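# Put a blue sponge flat on the shelf's top level

## Task

Place one blue sponge so it lies flat on the top level of the shelf. The shelf must not be moved, any sponges already on the shelf must stay flat and separate from each other, and at the end neither gripper may be in contact with any sponge.

## Robot and tools

Robot: two arms, left_arm and right_arm, each with a two-finger parallel gripper. The fingers point along the gripper's +z axis and spread along its y axis. end_effector_position is the point midway between the finger pads, roughly 1 cm short of the fingertips.

Frames: the scene frame has its origin at table-top height, halfway between the arms' nominal bases, with +x out over the table, +z up and left_arm on the +y side (image left and right do not follow these names). Calibrated bases: left_arm at (+0.028, +0.365, +0.044) m, right_arm at (+0.028, -0.352, +0.027) m, both turned only slightly about z, so their axes nearly match the scene axes. Each arm reports its hand pose, velocities and targets, and its wrist camera pose, in its own base frame; fixed cameras and the table use the scene frame. Reported poses may be off by a few centimetres, more at long reach.

execute_actions(actions, cameras): actions is a list of actions; each action is a table of at most 15 rows, each row run for one step of 1/30 s; if fewer than 15 rows are given, the last row repeats to fill 15 steps. Every row holds 14 numbers in [-1, 1], both arms always: left_arm dx, dy, dz, rx, ry, rz, opening, then right_arm dx, dy, dz, rx, ry, rz, opening. The six pose numbers are an offset, not a pose: measured from that arm's Hand target as it stood when the action began, along that arm's base axes, with rotation about the Hand target position. Every row counts from that same start, not from the row before, and a repeated offset moves the arm further. Scale: 1.0 is 0.6 m for dx, dy, dz and 180 degrees for the rotation vector rx, ry, rz. Opening is absolute: +1 fully open (0.094 m), -1 closed. Six zeros re-command the current Hand target. An empty actions list only returns state and images. cameras lists the images wanted: omitted, null or ["all"] gives all; [] gives none; a wrong name invalidates the call.

move(target, speed, blend, opening_speed, blocking, cameras): drives each gripper in a straight line. target is one 14-number row as above, or a list of up to 15 rows; every row is an offset from the Hand targets at the start of the move, not from the previous row. speed is the top path speed in m/s (0.002 to 2.9, default 0.25; rotation up to twice that in rad/s), one value or one per target. blend, in metres, rounds corners between listed targets. opening_speed (0.2 or more, in scale units per second) makes finger changes gradual; use a slow value near 0.2 when squeezing a soft sponge. blocking=false returns after about 0.5 s while the move continues. A move runs at most 10 s. It does not avoid obstacles or the other arm. Faster moves lag and stray more and hit harder; aiming further past a contact presses harder. The result adds a move: line giving the ending (done, off_target, moving, held, fault) and limits (paced means the sent pose was clipped, held means steps were withheld). Done means at rest within 10 mm and 2 degrees; neither done nor off_target says anything about contact.

wait(seconds 0 to 10) lets the scene run under the last commands. stop brakes a running move. zoom_image(camera, region [x0, y0, x1, y1] in pixels, at most 504 by 504) enlarges part of the newest image of cam_head_left, cam_head_right, cam_left_wrist or cam_right_wrist (each 896x504). read_manual gives only licence texts. finished_scene(scene) closes the current scene, given its number; it cannot be undone, so only call it once the sponge rests flat and both grippers are clear.

Result lines: end_effector_position (m) and end_effector_quat_wxyz per arm in its base frame; Hand target, the last commanded pose after clipping, which the next offsets start from; Tool commands; grip_measured, the measured opening on the -1..+1 scale (reads up to about 2.7 mm wide when empty); Joint positions, whose last number is the opening in metres; Joint velocities, marked within noise when the arm is still; Joint torques, which include the arm's own weight, and for joints 1 to 3 flip sign beyond ±28 N m; and, for execute_actions, end_effector_position at some steps. MOTOR HOT warns of heating; an OVER-TEMPERATURE FAULT folds that arm and disables it.

Behaviour: each step the commanded orientation is limited to 40 degrees from the measured one. Friction and weight can leave a gripper a centimetre or more short; a new command, even all zeros, asks again, and if still short add the missing distance as an offset. An arm blocked by an object keeps pushing until commanded back past its gripper. To keep a gripper's opening unchanged, resend its current value, since 0 is a real command meaning half open. To release, command well above grip_measured. The grip presses at full force (about 50 to 64 N per pad) well before the fingers stop, and grip_measured does not show first contact.

Avoid: dropping or throwing the sponge, letting go while it moves, fast impacts and hard presses, knocking the shelf or other sponges, anything leaving the table, the two arms or grippers touching or one gripper closing on the other's fingers, routing a gripper close past its own base (go around it), and holding arms stretched or straining, which heats motors.

Each tool is called after "Request:" as a command line: name --argument value for each argument, lists and objects as JSON in quotes; but a table of rows of numbers goes row by row, as --pt "numbers of a row", without its own name.

## Session

Request:
execute_actions --actions '[]'

Scene clock: 0.00 s.
left_arm: end_effector_position=(+0.4037, +0.0232, +0.1015) grip_measured=+1.000 end_effector_quat_wxyz=(+0.592, -0.061, +0.803, -0.007) | right_arm: end_effector_position=(+0.4034, -0.0341, +0.1189) grip_measured=+1.000 end_effector_quat_wxyz=(+0.612, +0.054, +0.785, -0.084)
Joint positions: left_arm=[0.048 1.581 0.38 0.898 -0.015 -0.093 0.094] | right_arm=[0 1.563 0.378 0.94 0.199 -0.019 0.094]
Joint velocities: within noise
Joint torques (N m): no reading
Motor temperatures (°C): left_arm=[26 27 28 25 24 27 28] | right_arm=[27 29 26 27 27 28 28]
Heat: left arm: 28 °C; right arm: 29 °C.
Hand target: left_arm +0.4088, +0.0243, +0.1166; +0.610, -0.060, +0.790, -0.004 | right_arm +0.4078, -0.0355, +0.1345; +0.629, +0.060, +0.770, -0.083
Tool commands: left_gripper/opening=+1.0 right_gripper/opening=+1.0

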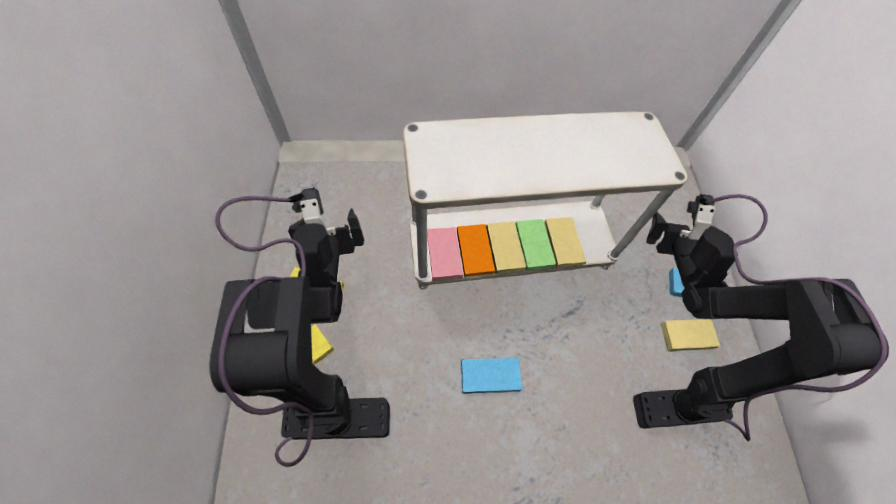

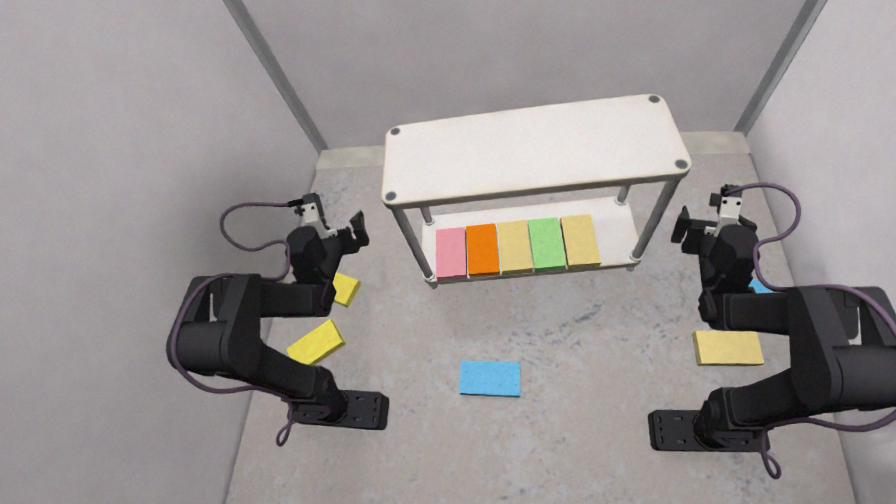

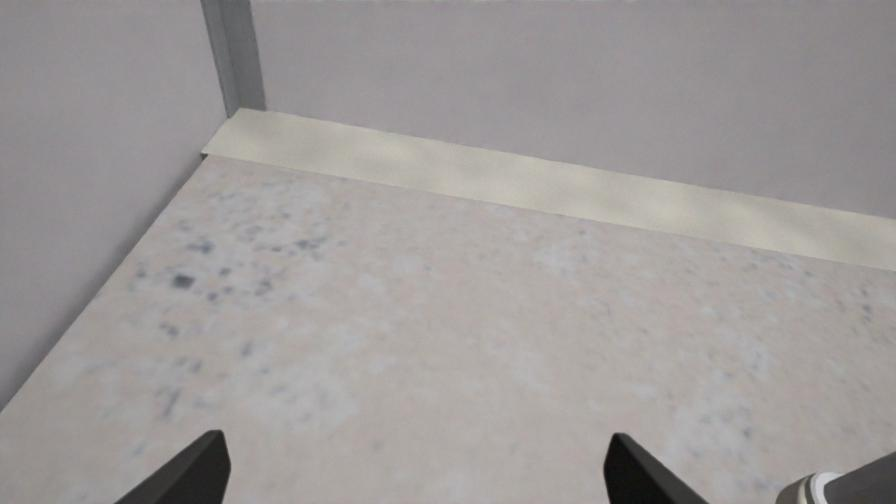

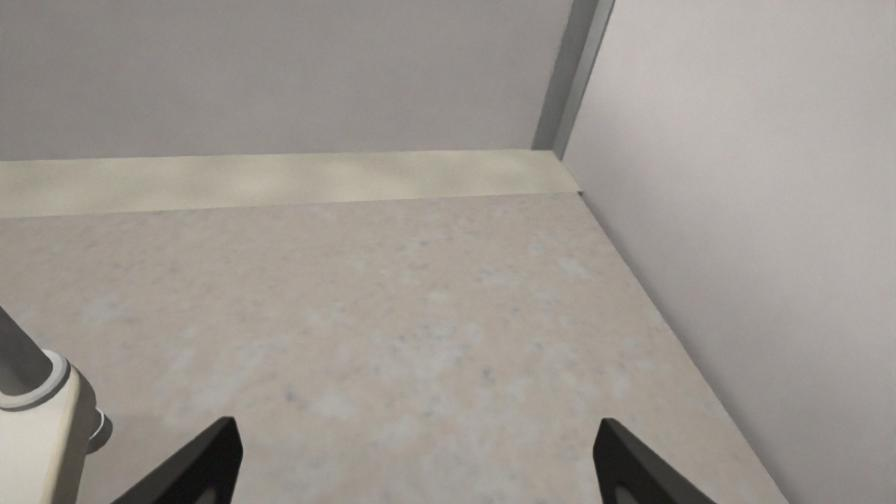

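Request:
move --target '[-0.545,-0.548,0.222,0.332,0.327,-0.46,1,0,0,0,0,0,0,1]' --speed 0.4

Request:
zoom_image --camera "cam_head_left" --region '[380, 90, 720, 300]'

Scene clock: 4.53 s.
left_arm: end_effector_position=(+0.0823, -0.3014, +0.2376) grip_measured=+1.000 end_effector_quat_wxyz=(+0.086, +0.707, +0.701, -0.039) | right_arm: end_effector_position=(+0.4034, -0.0341, +0.1189) grip_measured=+1.000 end_effector_quat_wxyz=(+0.612, +0.054, +0.785, -0.084)
Joint positions: left_arm=[-1.318 1.626 1.791 -1.549 -0.019 0.262 0.094] | right_arm=[0 1.563 0.378 0.94 0.199 -0.019 0.094]
Joint velocities: within noise
Joint torques (N m): left_arm=[-0.01 -4.49 8.2 0.42 0.1 0.05] | right_arm=[-0.1 -5.96 5.05 2.25 -0.01 0]
Motor temperatures (°C): left_arm=[26 27 29 26 24 27 28] | right_arm=[27 30 27 29 27 28 28]
Heat: left arm: 29 °C; right arm: 30 °C.
Hand target: left_arm +0.0818, -0.3045, +0.2498; +0.000, +0.708, +0.706, +0.000 | right_arm +0.4078, -0.0355, +0.1345; +0.629, +0.060, +0.770, -0.083
Off the commanded pose: left_arm 0.013 m, 11 deg | right_arm 0.016 m, 3 deg.
joint sent to its limit (left arm) — joint 4 (wrist pitch), lower limit. The joint targets are off in position and orientation.
move: off_target (left_arm, right_arm)

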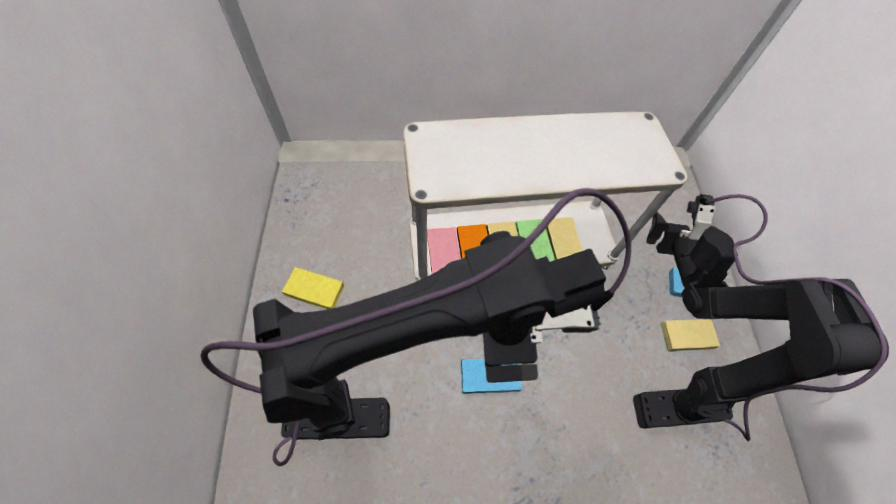

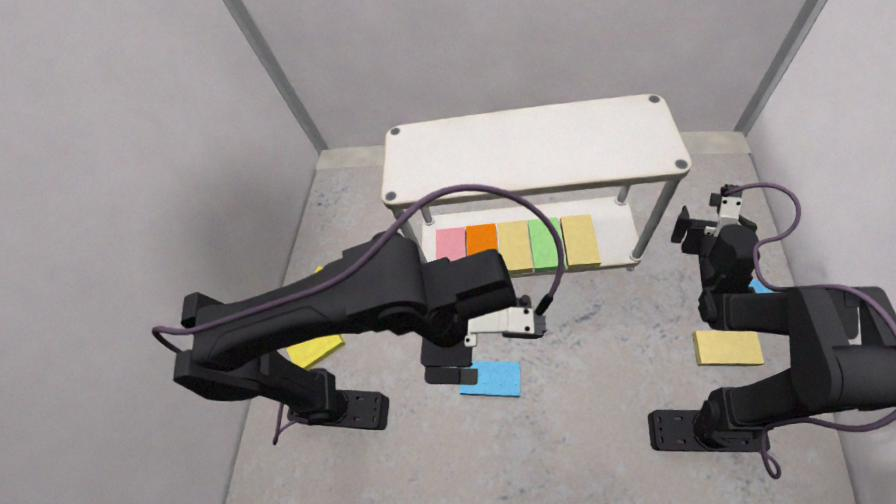

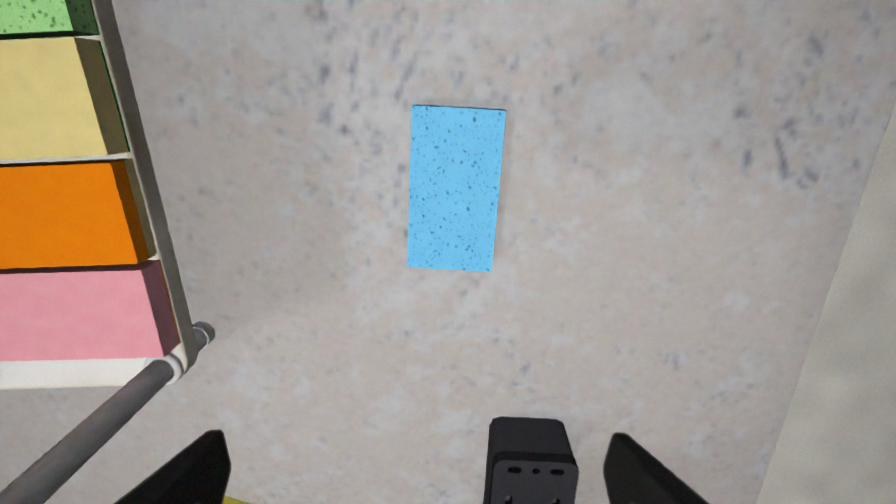

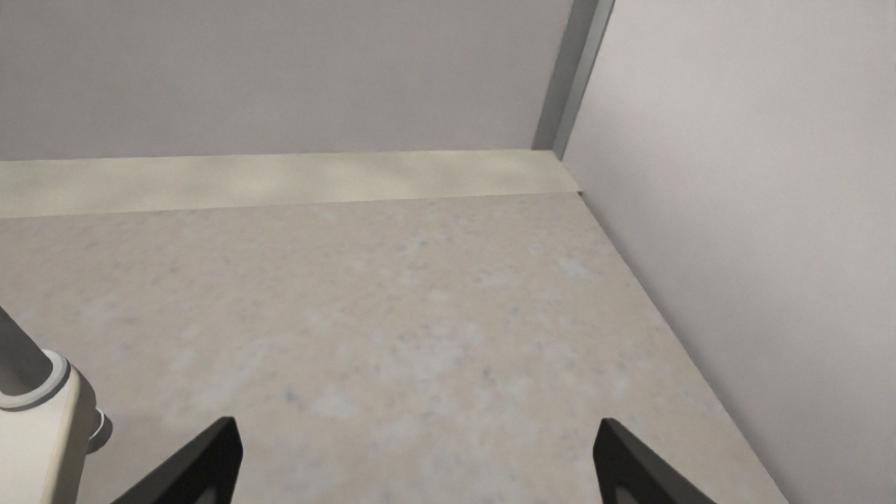

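Scaled by 1.482 from the camera's 896x504 image, which has a finer 1280x720 frame.

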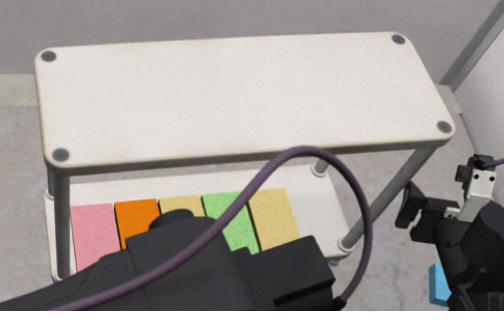

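Request:
move --target '[0.004,-0.034,-0.316,0,0,0,1,0,0,0,0,0,0,1]' --cameras '["cam_left_wrist","cam_head_right"]'

Scene clock: 7.90 s.
left_arm: end_effector_position=(+0.0867, -0.3193, +0.0596) grip_measured=+1.000 end_effector_quat_wxyz=(-0.007, +0.710, +0.704, +0.015) | right_arm: end_effector_position=(+0.4034, -0.0341, +0.1189) grip_measured=+1.000 end_effector_quat_wxyz=(+0.612, +0.054, +0.785, -0.084)
Joint positions: left_arm=[-1.318 1.854 1.357 -1.101 -0.018 0.262 0.094] | right_arm=[0 1.563 0.378 0.94 0.199 -0.019 0.094]
Joint velocities: within noise
Joint torques (N m): left_arm=[-0.44 -7.01 4.07 0.41 0.11 -0.05] | right_arm=[-0.1 -5.96 5.04 2.25 -0.01 0.01]
Motor temperatures (°C): left_arm=[26 27 29 26 24 27 28] | right_arm=[27 31 27 30 27 28 28]
Heat: left arm: 29 °C; right arm: 31 °C.
Hand target: left_arm +0.0842, -0.3249, +0.0602; +0.000, +0.708, +0.706, +0.000 | right_arm +0.4078, -0.0355, +0.1345; +0.629, +0.060, +0.770, -0.083
Off the commanded pose: left_arm 0.006 m, 2 deg | right_arm 0.016 m, 3 deg.
move: off_target (right_arm)
Images, in order (width x height): cam_head_right 896x504, cam_left_wrist 896x504.

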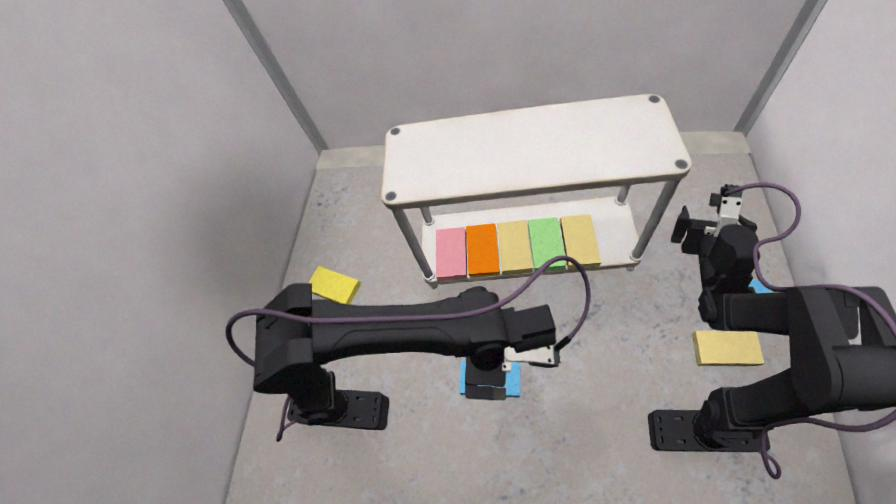

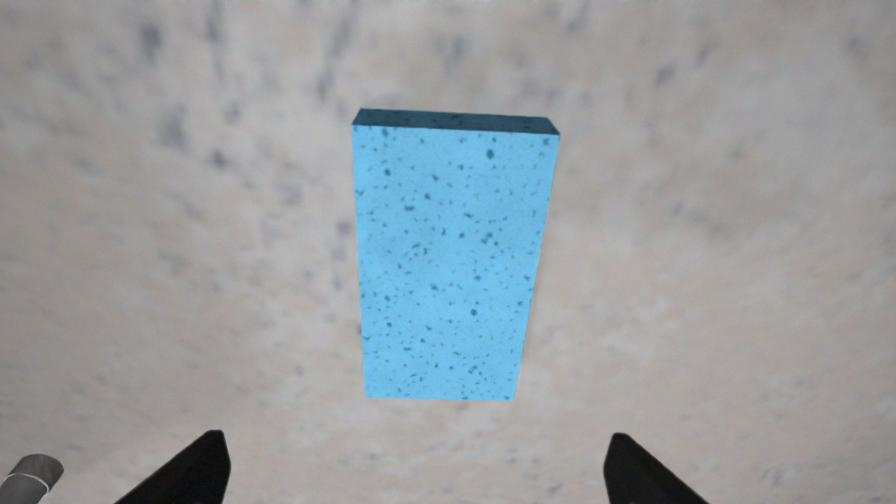

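Request:
move --pt "-0.004 -0.002 -0.15 0 0 0 1 0 0 0 0 0 0 1" --pt "-0.004 -0.002 -0.15 0 0 0 0.2 0 0 0 0 0 0 1" --speed 0.13 --opening_speed 0.8 --cameras '["cam_left_wrist"]'

Scene clock: 11.80 s.
left_arm: end_effector_position=(+0.0874, -0.3220, -0.0271) grip_measured=+0.339 end_effector_quat_wxyz=(-0.002, +0.704, +0.710, +0.011) | right_arm: end_effector_position=(+0.4034, -0.0341, +0.1189) grip_measured=+1.000 end_effector_quat_wxyz=(+0.612, +0.054, +0.785, -0.084)
Joint positions: left_arm=[-1.318 1.988 1.165 -0.763 -0.018 0.245 0.063] | right_arm=[0 1.563 0.378 0.94 0.199 -0.019 0.094]
Joint velocities: within noise
Joint torques (N m): left_arm=[-0.42 -6.93 3.26 0.44 0.11 -0.07] | right_arm=[-0.09 -5.96 5.05 2.25 -0.01 0]
Motor temperatures (°C): left_arm=[26 28 29 25 24 27 28] | right_arm=[27 31 27 31 27 28 28]
Heat: left arm: 29 °C; right arm: 31 °C.
Hand target: left_arm +0.0818, -0.3261, -0.0298; +0.000, +0.708, +0.706, +0.000 | right_arm +0.4078, -0.0355, +0.1345; +0.629, +0.060, +0.770, -0.083
Off the commanded pose: left_arm 0.007 m, 1 deg | right_arm 0.016 m, 3 deg.
move: off_target (right_arm)
Images, in order (width x height): cam_left_wrist 896x504.

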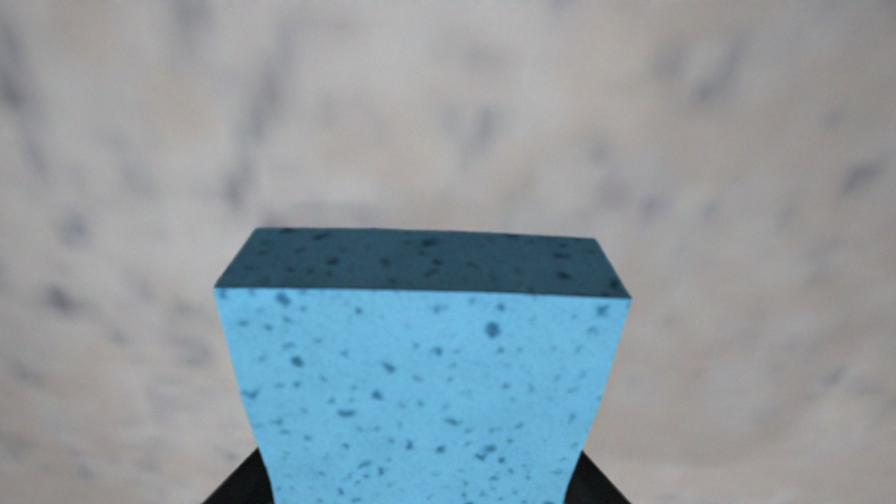

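Request:
move --pt "0 0 0.2 0 0 0 0.2 0 0 0 0 0 0 1" --pt "0.19 0.22 0.57 -0.156 -0.073 0.271 0.2 0 0 0 0 0 0 1" --speed '[0.15,0.3]' --blend '[0.03,0]'

Scene clock: 15.93 s.
left_arm: end_effector_position=(+0.1984, -0.2003, +0.2949) grip_measured=+0.337 end_effector_quat_wxyz=(+0.225, +0.337, +0.910, -0.084) | right_arm: end_effector_position=(+0.4034, -0.0341, +0.1189) grip_measured=+1.000 end_effector_quat_wxyz=(+0.612, +0.054, +0.785, -0.084)
Joint positions: left_arm=[-0.827 1.329 1.677 -1.437 -0.053 -0.105 0.063] | right_arm=[0 1.563 0.378 0.94 0.199 -0.019 0.094]
Joint velocities: within noise
Joint torques (N m): left_arm=[0.43 -3.59 8.02 0.77 -0.1 -0.08] | right_arm=[-0.1 -5.97 5.05 2.25 -0.01 0]
Motor temperatures (°C): left_arm=[26 28 30 25 24 27 28] | right_arm=[27 31 27 32 27 28 28]
Heat: left arm: 30 °C; right arm: 32 °C.
Hand target: left_arm +0.1958, -0.1941, +0.3122; +0.244, +0.332, +0.907, -0.088 | right_arm +0.4078, -0.0355, +0.1345; +0.629, +0.060, +0.770, -0.083
Off the commanded pose: left_arm 0.019 m, 2 deg | right_arm 0.016 m, 3 deg.
move: off_target (left_arm, right_arm)

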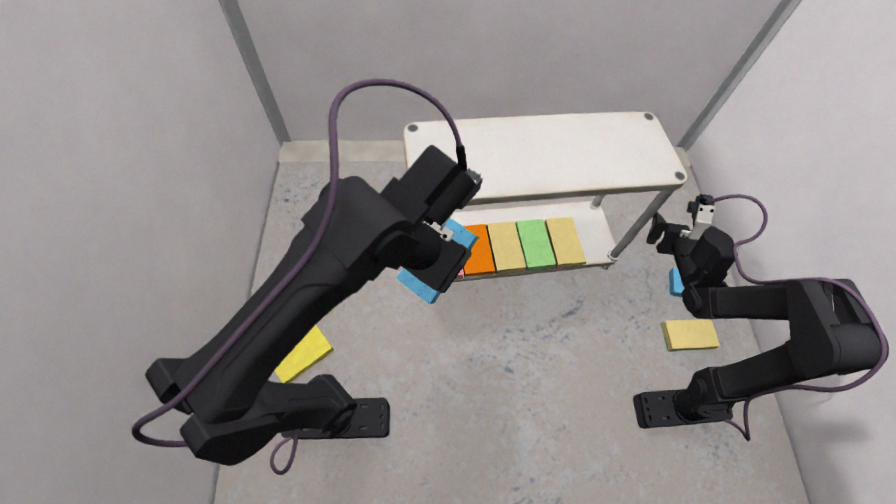

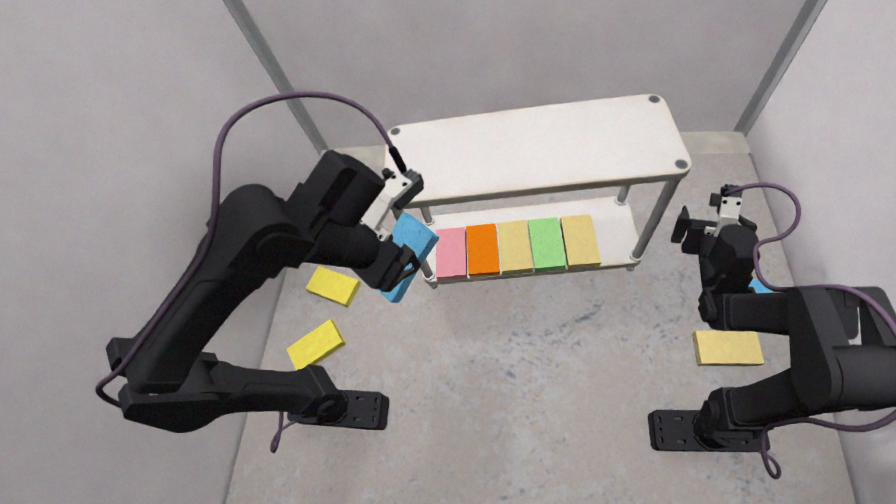

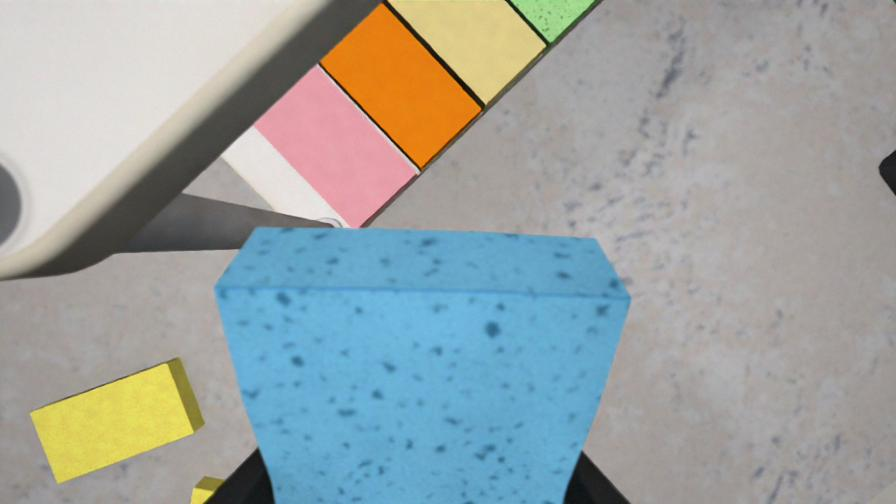

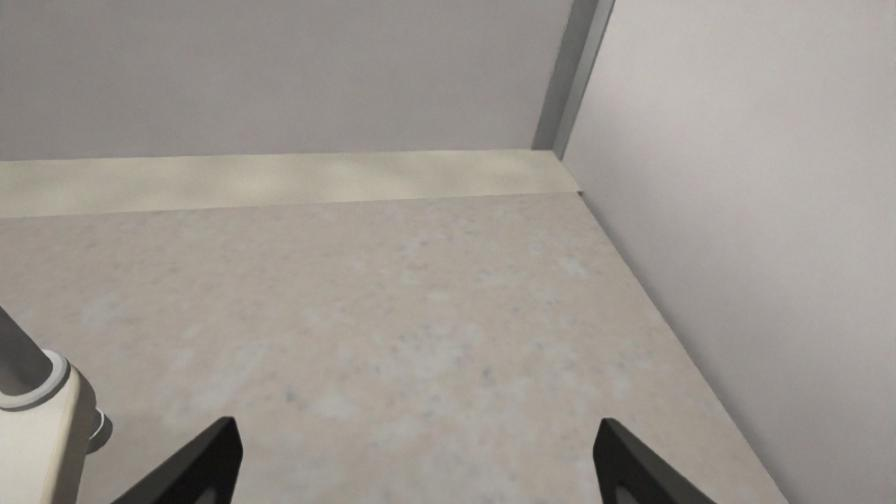

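Request:
move --pt "-0.026 -0.176 -0.47 0.127 0.109 -0.102 0.2 0 0 0 0 0 0 1" --pt "-0.026 -0.176 -0.566 0.127 0.109 -0.102 0.2 0 0 0 0 0 0 1" --speed '[0.3,0.08]' --cameras '["cam_left_wrist","cam_head_right"]'

Scene clock: 20.47 s.
left_arm: end_effector_position=(+0.1792, -0.2976, -0.0239) grip_measured=+0.337 end_effector_quat_wxyz=(-0.004, +0.491, +0.871, +0.005) | right_arm: end_effector_position=(+0.4034, -0.0341, +0.1189) grip_measured=+1.000 end_effector_quat_wxyz=(+0.612, +0.054, +0.785, -0.084)
Joint positions: left_arm=[-1.035 2.023 1.234 -0.794 -0.006 -0.008 0.063] | right_arm=[0 1.563 0.378 0.94 0.199 -0.019 0.094]
Joint velocities: within noise
Joint torques (N m): left_arm=[-0.29 -7.06 3.32 0.45 0.11 0.05] | right_arm=[-0.1 -5.96 5.05 2.25 -0.01 0]
Motor temperatures (°C): left_arm=[26 28 30 26 24 27 28] | right_arm=[27 32 27 33 27 28 28]
Heat: left arm: 30 °C; right arm: 33 °C.
Hand target: left_arm +0.1802, -0.2997, -0.0274; +0.001, +0.492, +0.870, +0.000 | right_arm +0.4078, -0.0355, +0.1345; +0.629, +0.060, +0.770, -0.083
Off the commanded pose: left_arm 0.004 m, 1 deg | right_arm 0.016 m, 3 deg.
move: off_target (right_arm)
Images, in order (width x height): cam_head_right 896x504, cam_left_wrist 896x504.

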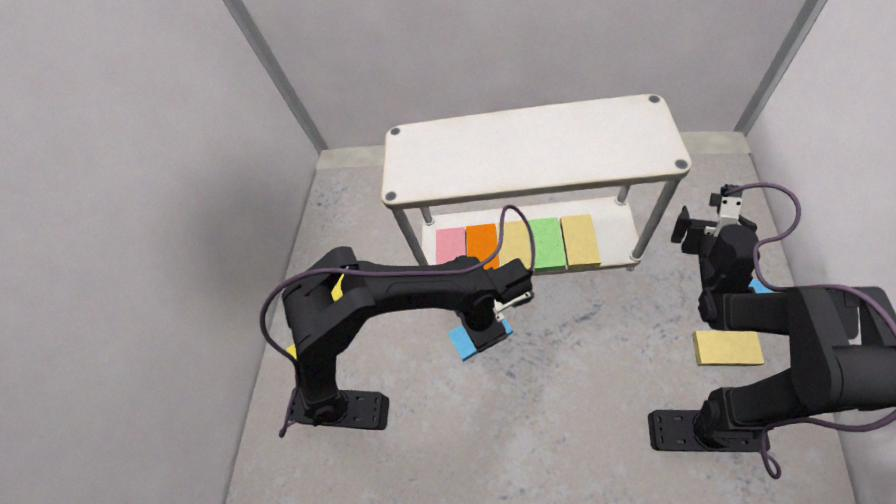

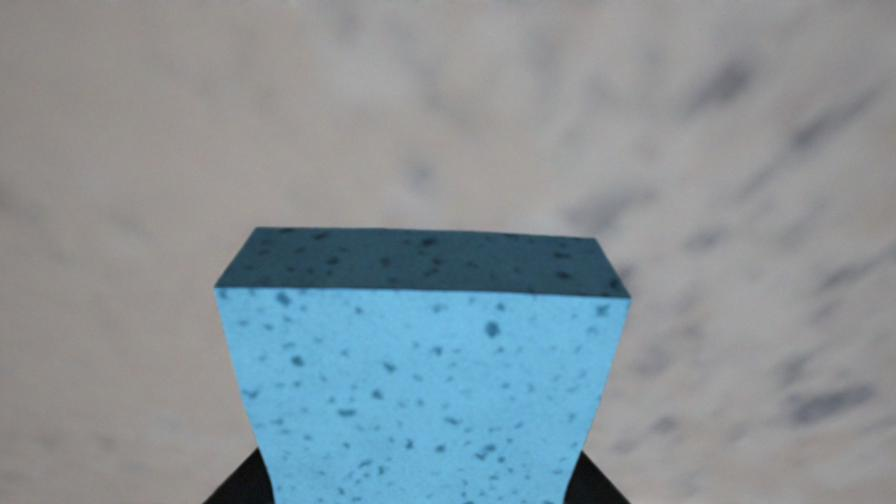

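Request:
move --pt "0 0 -0.006 0 0 0 0.2 0 0 0 0 0 0 1" --pt "0 0 -0.006 0 0 0 1 0 0 0 0 0 0 1" --pt "0 0 0.1 0 0 0 1 0 0 0 0 0 0 1" --pt "0 0 0.1 -0.214 -0.129 0 1 0 0 0 0 0 0 1" --speed '[0.05,0.1,0.2,0.3]' --cameras '["cam_left_wrist","cam_head_right"]'

Scene clock: 25.83 s.
left_arm: end_effector_position=(+0.1772, -0.2942, +0.0245) grip_measured=+0.998 end_effector_quat_wxyz=(+0.311, +0.458, +0.814, -0.176) | right_arm: end_effector_position=(+0.4034, -0.0341, +0.1189) grip_measured=+1.000 end_effector_quat_wxyz=(+0.612, +0.054, +0.785, -0.084)
Joint positions: left_arm=[-1.035 1.468 0.479 0.148 -0.006 -0.008 0.094] | right_arm=[0 1.563 0.378 0.94 0.199 -0.019 0.094]
Joint velocities: within noise
Joint torques (N m): left_arm=[-0.47 -3.97 3.4 1.88 0.06 0.04] | right_arm=[-0.09 -5.96 5.05 2.25 -0.01 0]
Motor temperatures (°C): left_arm=[26 28 30 26 24 27 28] | right_arm=[27 32 27 34 27 28 28]
Heat: left arm: 30 °C; right arm: 34 °C.
Hand target: left_arm +0.1802, -0.2997, +0.0326; +0.334, +0.455, +0.804, -0.188 | right_arm +0.4078, -0.0355, +0.1345; +0.629, +0.060, +0.770, -0.083
Off the commanded pose: left_arm 0.010 m, 3 deg | right_arm 0.016 m, 3 deg.
move: off_target (left_arm, right_arm)
Images, in order (width x height): cam_head_right 896x504, cam_left_wrist 896x504.

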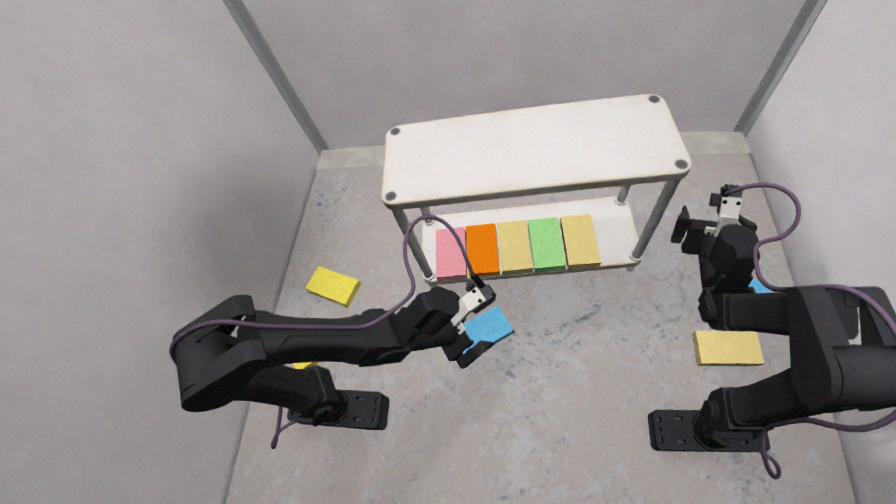

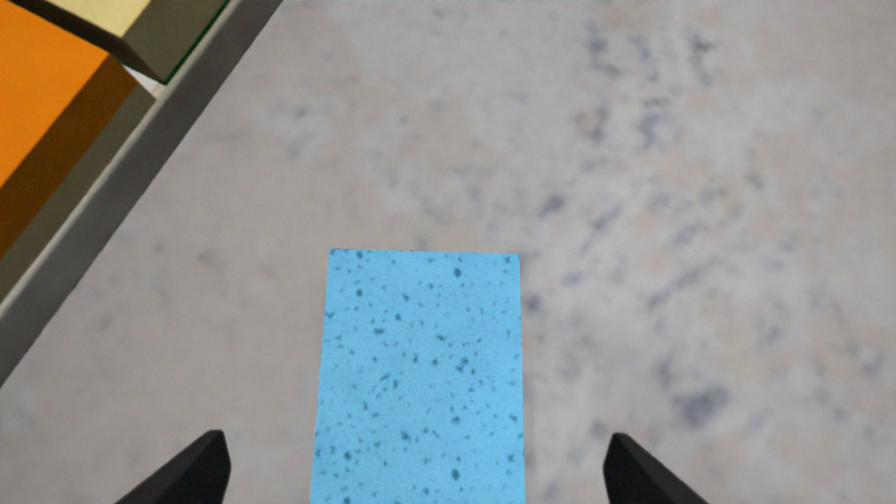

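Request:
move --pt "0.004 -0.006 -0.082 0 0 0 1 0 0 0 0 0 0 1" --pt "0.004 -0.006 -0.082 0 0 0 0.2 0 0 0 0 0 0 1" --speed 0.1 --opening_speed 0.8 --cameras '["cam_left_wrist","cam_head_right"]'

Scene clock: 29.07 s.
left_arm: end_effector_position=(+0.1804, -0.2996, -0.0206) grip_measured=+0.337 end_effector_quat_wxyz=(+0.317, +0.454, +0.813, -0.180) | right_arm: end_effector_position=(+0.4034, -0.0341, +0.1189) grip_measured=+1.000 end_effector_quat_wxyz=(+0.612, +0.054, +0.785, -0.084)
Joint positions: left_arm=[-1.035 1.704 0.415 0.466 -0.006 -0.013 0.063] | right_arm=[0 1.563 0.378 0.94 0.199 -0.019 0.094]
Joint velocities: within noise
Joint torques (N m): left_arm=[-0.43 -3.71 2.51 1.86 0.06 0.05] | right_arm=[-0.1 -5.96 5.04 2.24 -0.01 0]
Motor temperatures (°C): left_arm=[26 28 30 27 24 27 28] | right_arm=[27 32 28 34 27 28 28]
Heat: left arm: 30 °C; right arm: 34 °C.
Hand target: left_arm +0.1826, -0.3033, -0.0166; +0.334, +0.455, +0.804, -0.188 | right_arm +0.4078, -0.0355, +0.1345; +0.629, +0.060, +0.770, -0.083
Off the commanded pose: left_arm 0.006 m, 2 deg | right_arm 0.016 m, 3 deg.
move: off_target (right_arm); target 2's new opening was sent with left_arm's hand 0.008 m and 3 deg from that target
Images, in order (width x height): cam_head_right 896x504, cam_left_wrist 896x504.

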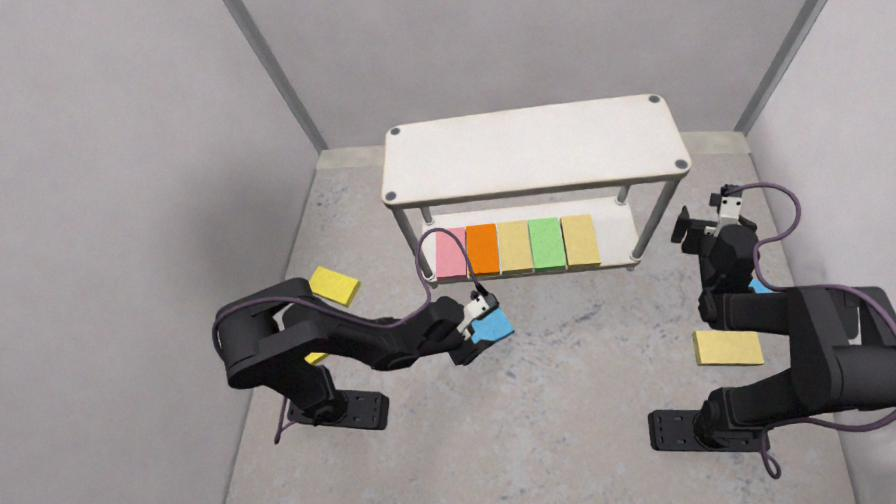

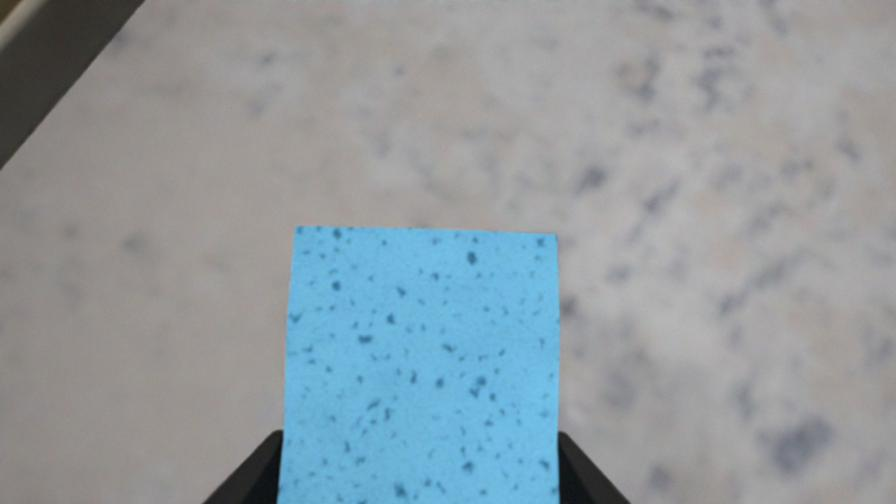

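Request:
move --pt "0 0 0.2 0 0 0 0.2 0 0 0 0 0 0 1" --pt "0.06 0.23 0.67 0 0 0.133 0.2 0 0 0 0 0 0 1" --speed '[0.2,0.35]' --blend '[0.03,0]' --cameras '["cam_left_wrist","cam_head_right","cam_head_left"]'

Scene clock: 33.87 s.
left_arm: end_effector_position=(+0.2248, -0.1718, +0.3742) grip_measured=+0.333 end_effector_quat_wxyz=(+0.357, +0.275, +0.885, -0.115) | right_arm: end_effector_position=(+0.4034, -0.0341, +0.1189) grip_measured=+1.000 end_effector_quat_wxyz=(+0.612, +0.054, +0.785, -0.084)
Joint positions: left_arm=[-0.689 1.253 1.828 -1.378 -0.053 -0.065 0.063] | right_arm=[0 1.563 0.378 0.94 0.199 -0.019 0.094]
Joint velocities: within noise
Joint torques (N m): left_arm=[0.44 -1.65 7.23 1.09 0.01 0.04] | right_arm=[-0.1 -5.94 5.05 2.25 -0.01 0]
Motor temperatures (°C): left_arm=[26 28 30 27 24 27 28] | right_arm=[27 32 28 35 27 28 28]
Heat: left arm: 30 °C; right arm: 35 °C.
Hand target: left_arm +0.2186, -0.1653, +0.3854; +0.365, +0.278, +0.881, -0.115 | right_arm +0.4078, -0.0355, +0.1345; +0.629, +0.060, +0.770, -0.083
Off the commanded pose: left_arm 0.014 m, 1 deg | right_arm 0.016 m, 3 deg.
move: off_target (left_arm, right_arm)
Images, in order (width x height): cam_head_left 896x504, cam_head_right 896x504, cam_left_wrist 896x504.

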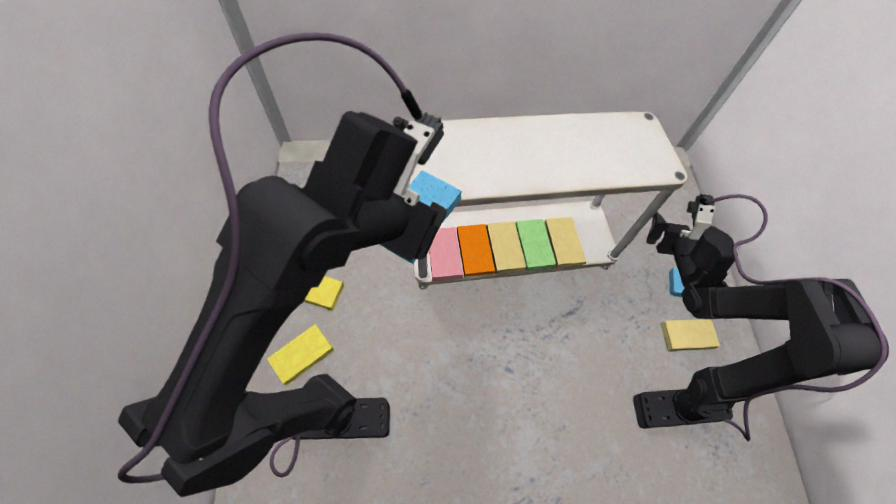

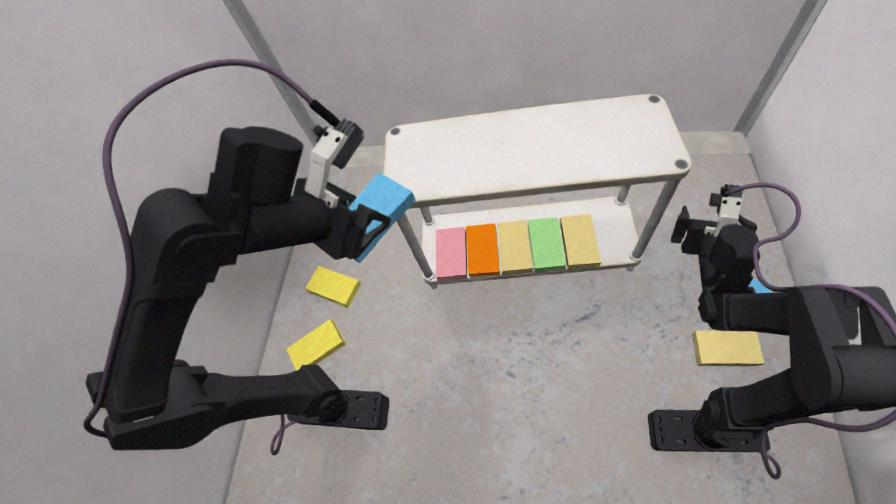

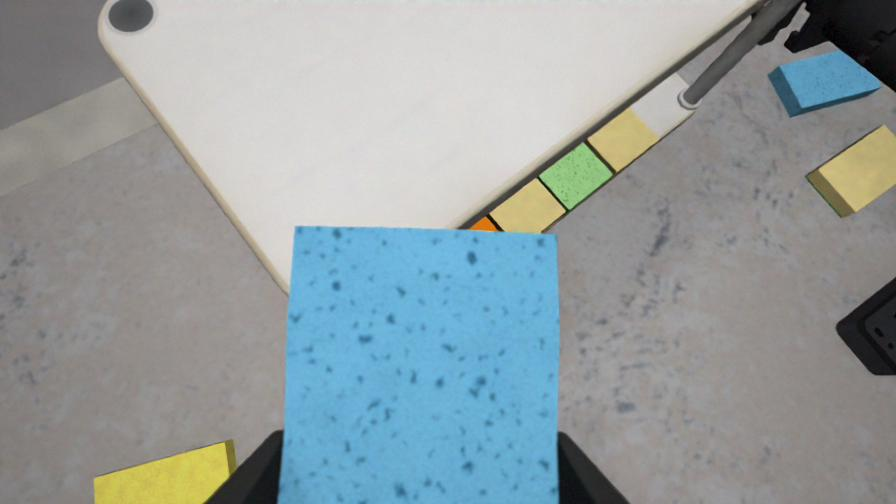

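Request:
move --target '[0.259,-0.139,0,0,0,0,0.2,0,0,0,0,0,0,1]' --speed 0.15 --cameras '["cam_left_wrist","cam_head_right","cam_head_left"]'

Request:
zoom_image --camera "cam_head_right" --region '[320, 90, 580, 300]'

Scene clock: 37.27 s.
left_arm: end_effector_position=(+0.3766, -0.2541, +0.3781) grip_measured=+0.333 end_effector_quat_wxyz=(+0.365, +0.276, +0.882, -0.111) | right_arm: end_effector_position=(+0.4034, -0.0341, +0.1189) grip_measured=+1.000 end_effector_quat_wxyz=(+0.612, +0.054, +0.785, -0.084)
Joint positions: left_arm=[-0.594 1.922 2.521 -1.388 0.004 0.01 0.063] | right_arm=[0 1.563 0.378 0.94 0.199 -0.019 0.094]
Joint velocities: within noise
Joint torques (N m): left_arm=[0.49 -6.08 7.45 1.09 0.13 0.05] | right_arm=[-0.09 -5.96 5.05 2.25 -0.01 0]
Motor temperatures (°C): left_arm=[26 28 30 27 24 27 29] | right_arm=[27 32 28 35 27 28 28]
Heat: left arm: 30 °C; right arm: 35 °C.
Hand target: left_arm +0.3740, -0.2487, +0.3854; +0.365, +0.278, +0.881, -0.115 | right_arm +0.4078, -0.0355, +0.1345; +0.629, +0.060, +0.770, -0.083
Off the commanded pose: left_arm 0.009 m, 0 deg | right_arm 0.016 m, 3 deg.
move: off_target (right_arm)
Images, in order (width x height): cam_head_left 896x504, cam_head_right 896x504, cam_left_wrist 896x504.

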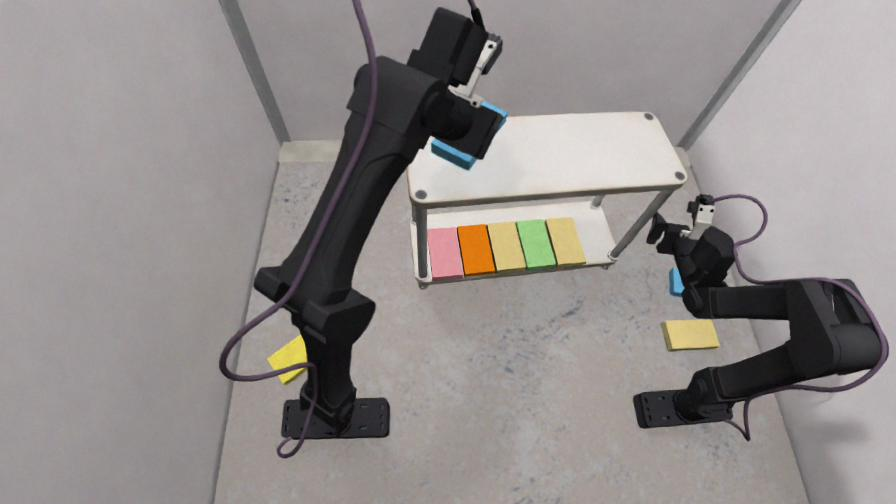

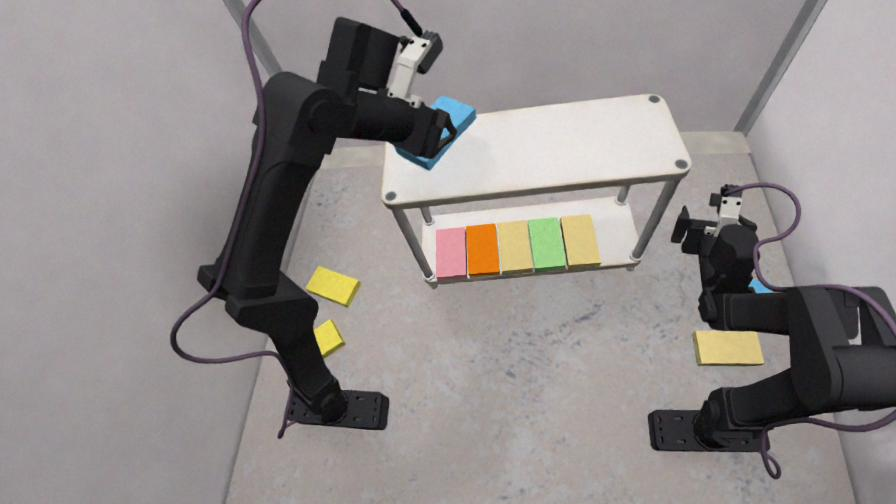

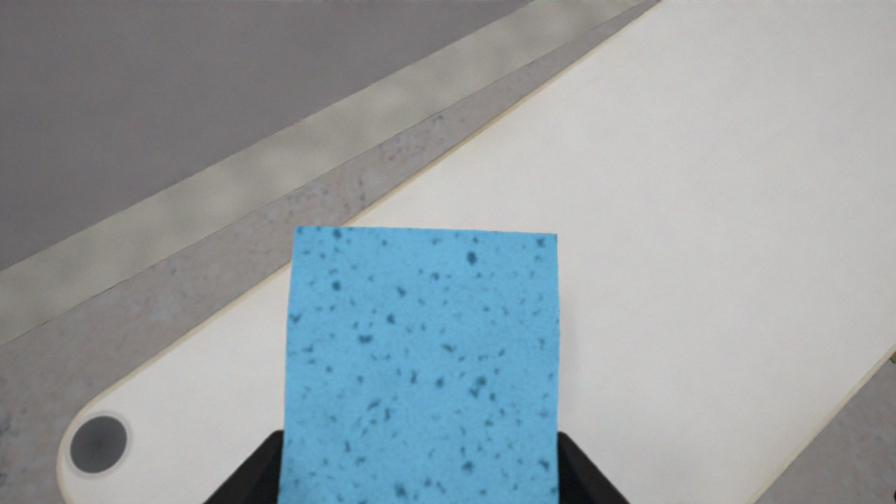

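Scaled by 1.938 from the camera's 896x504 image, which has a finer 1280x720 frame.

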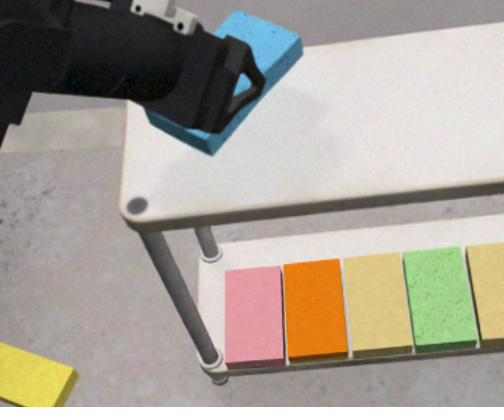

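Request:
move --target '[0,0,-0.05,0,0,0,0.2,0,0,0,0,0,0,1]' --speed 0.08 --cameras '["cam_head_right"]'

Request:
zoom_image --camera "cam_head_right" --region '[370, 80, 530, 220]'

Scene clock: 38.93 s.
left_arm: end_effector_position=(+0.3724, -0.2515, +0.3354) grip_measured=+0.333 end_effector_quat_wxyz=(+0.332, +0.280, +0.895, -0.102) | right_arm: end_effector_position=(+0.4034, -0.0341, +0.1189) grip_measured=+1.000 end_effector_quat_wxyz=(+0.612, +0.054, +0.785, -0.084)
Joint positions: left_arm=[-0.594 1.817 2.211 -1.256 0.005 0.01 0.063] | right_arm=[0 1.563 0.378 0.94 0.199 -0.019 0.094]
Joint velocities: within noise
Joint torques (N m): left_arm=[0.5 -9.2 3.6 1.79 0.1 0.06] | right_arm=[-0.09 -5.96 5.05 2.25 -0.01 0]
Motor temperatures (°C): left_arm=[26 28 30 27 24 27 29] | right_arm=[27 32 28 35 27 28 28]
Heat: left arm: 30 °C; right arm: 35 °C.
Hand target: left_arm +0.3740, -0.2487, +0.3554; +0.365, +0.278, +0.881, -0.115 | right_arm +0.4078, -0.0355, +0.1345; +0.629, +0.060, +0.770, -0.083
Off the commanded pose: left_arm 0.020 m, 4 deg | right_arm 0.016 m, 3 deg.
move: off_target (left_arm, right_arm)
Images, in order (width x height): cam_head_right 896x504.

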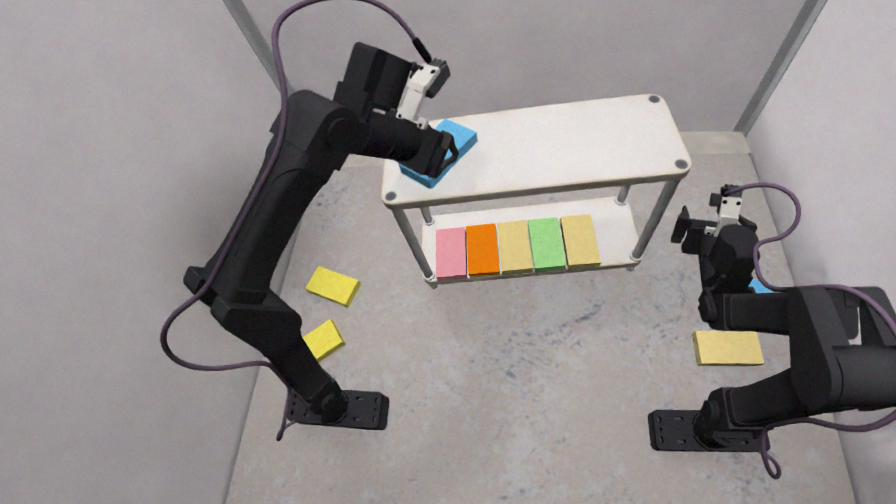

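Scaled by 3.150 from the camera's 896x504 image, which has a finer 1280x720 frame.

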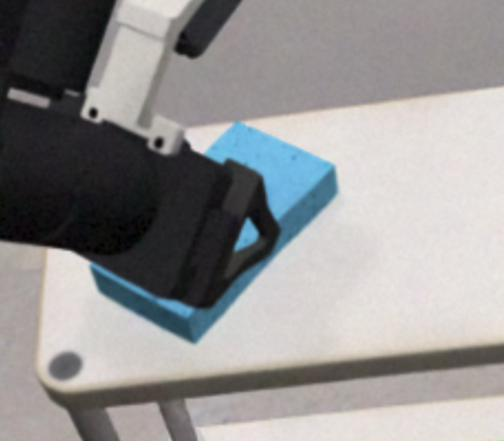

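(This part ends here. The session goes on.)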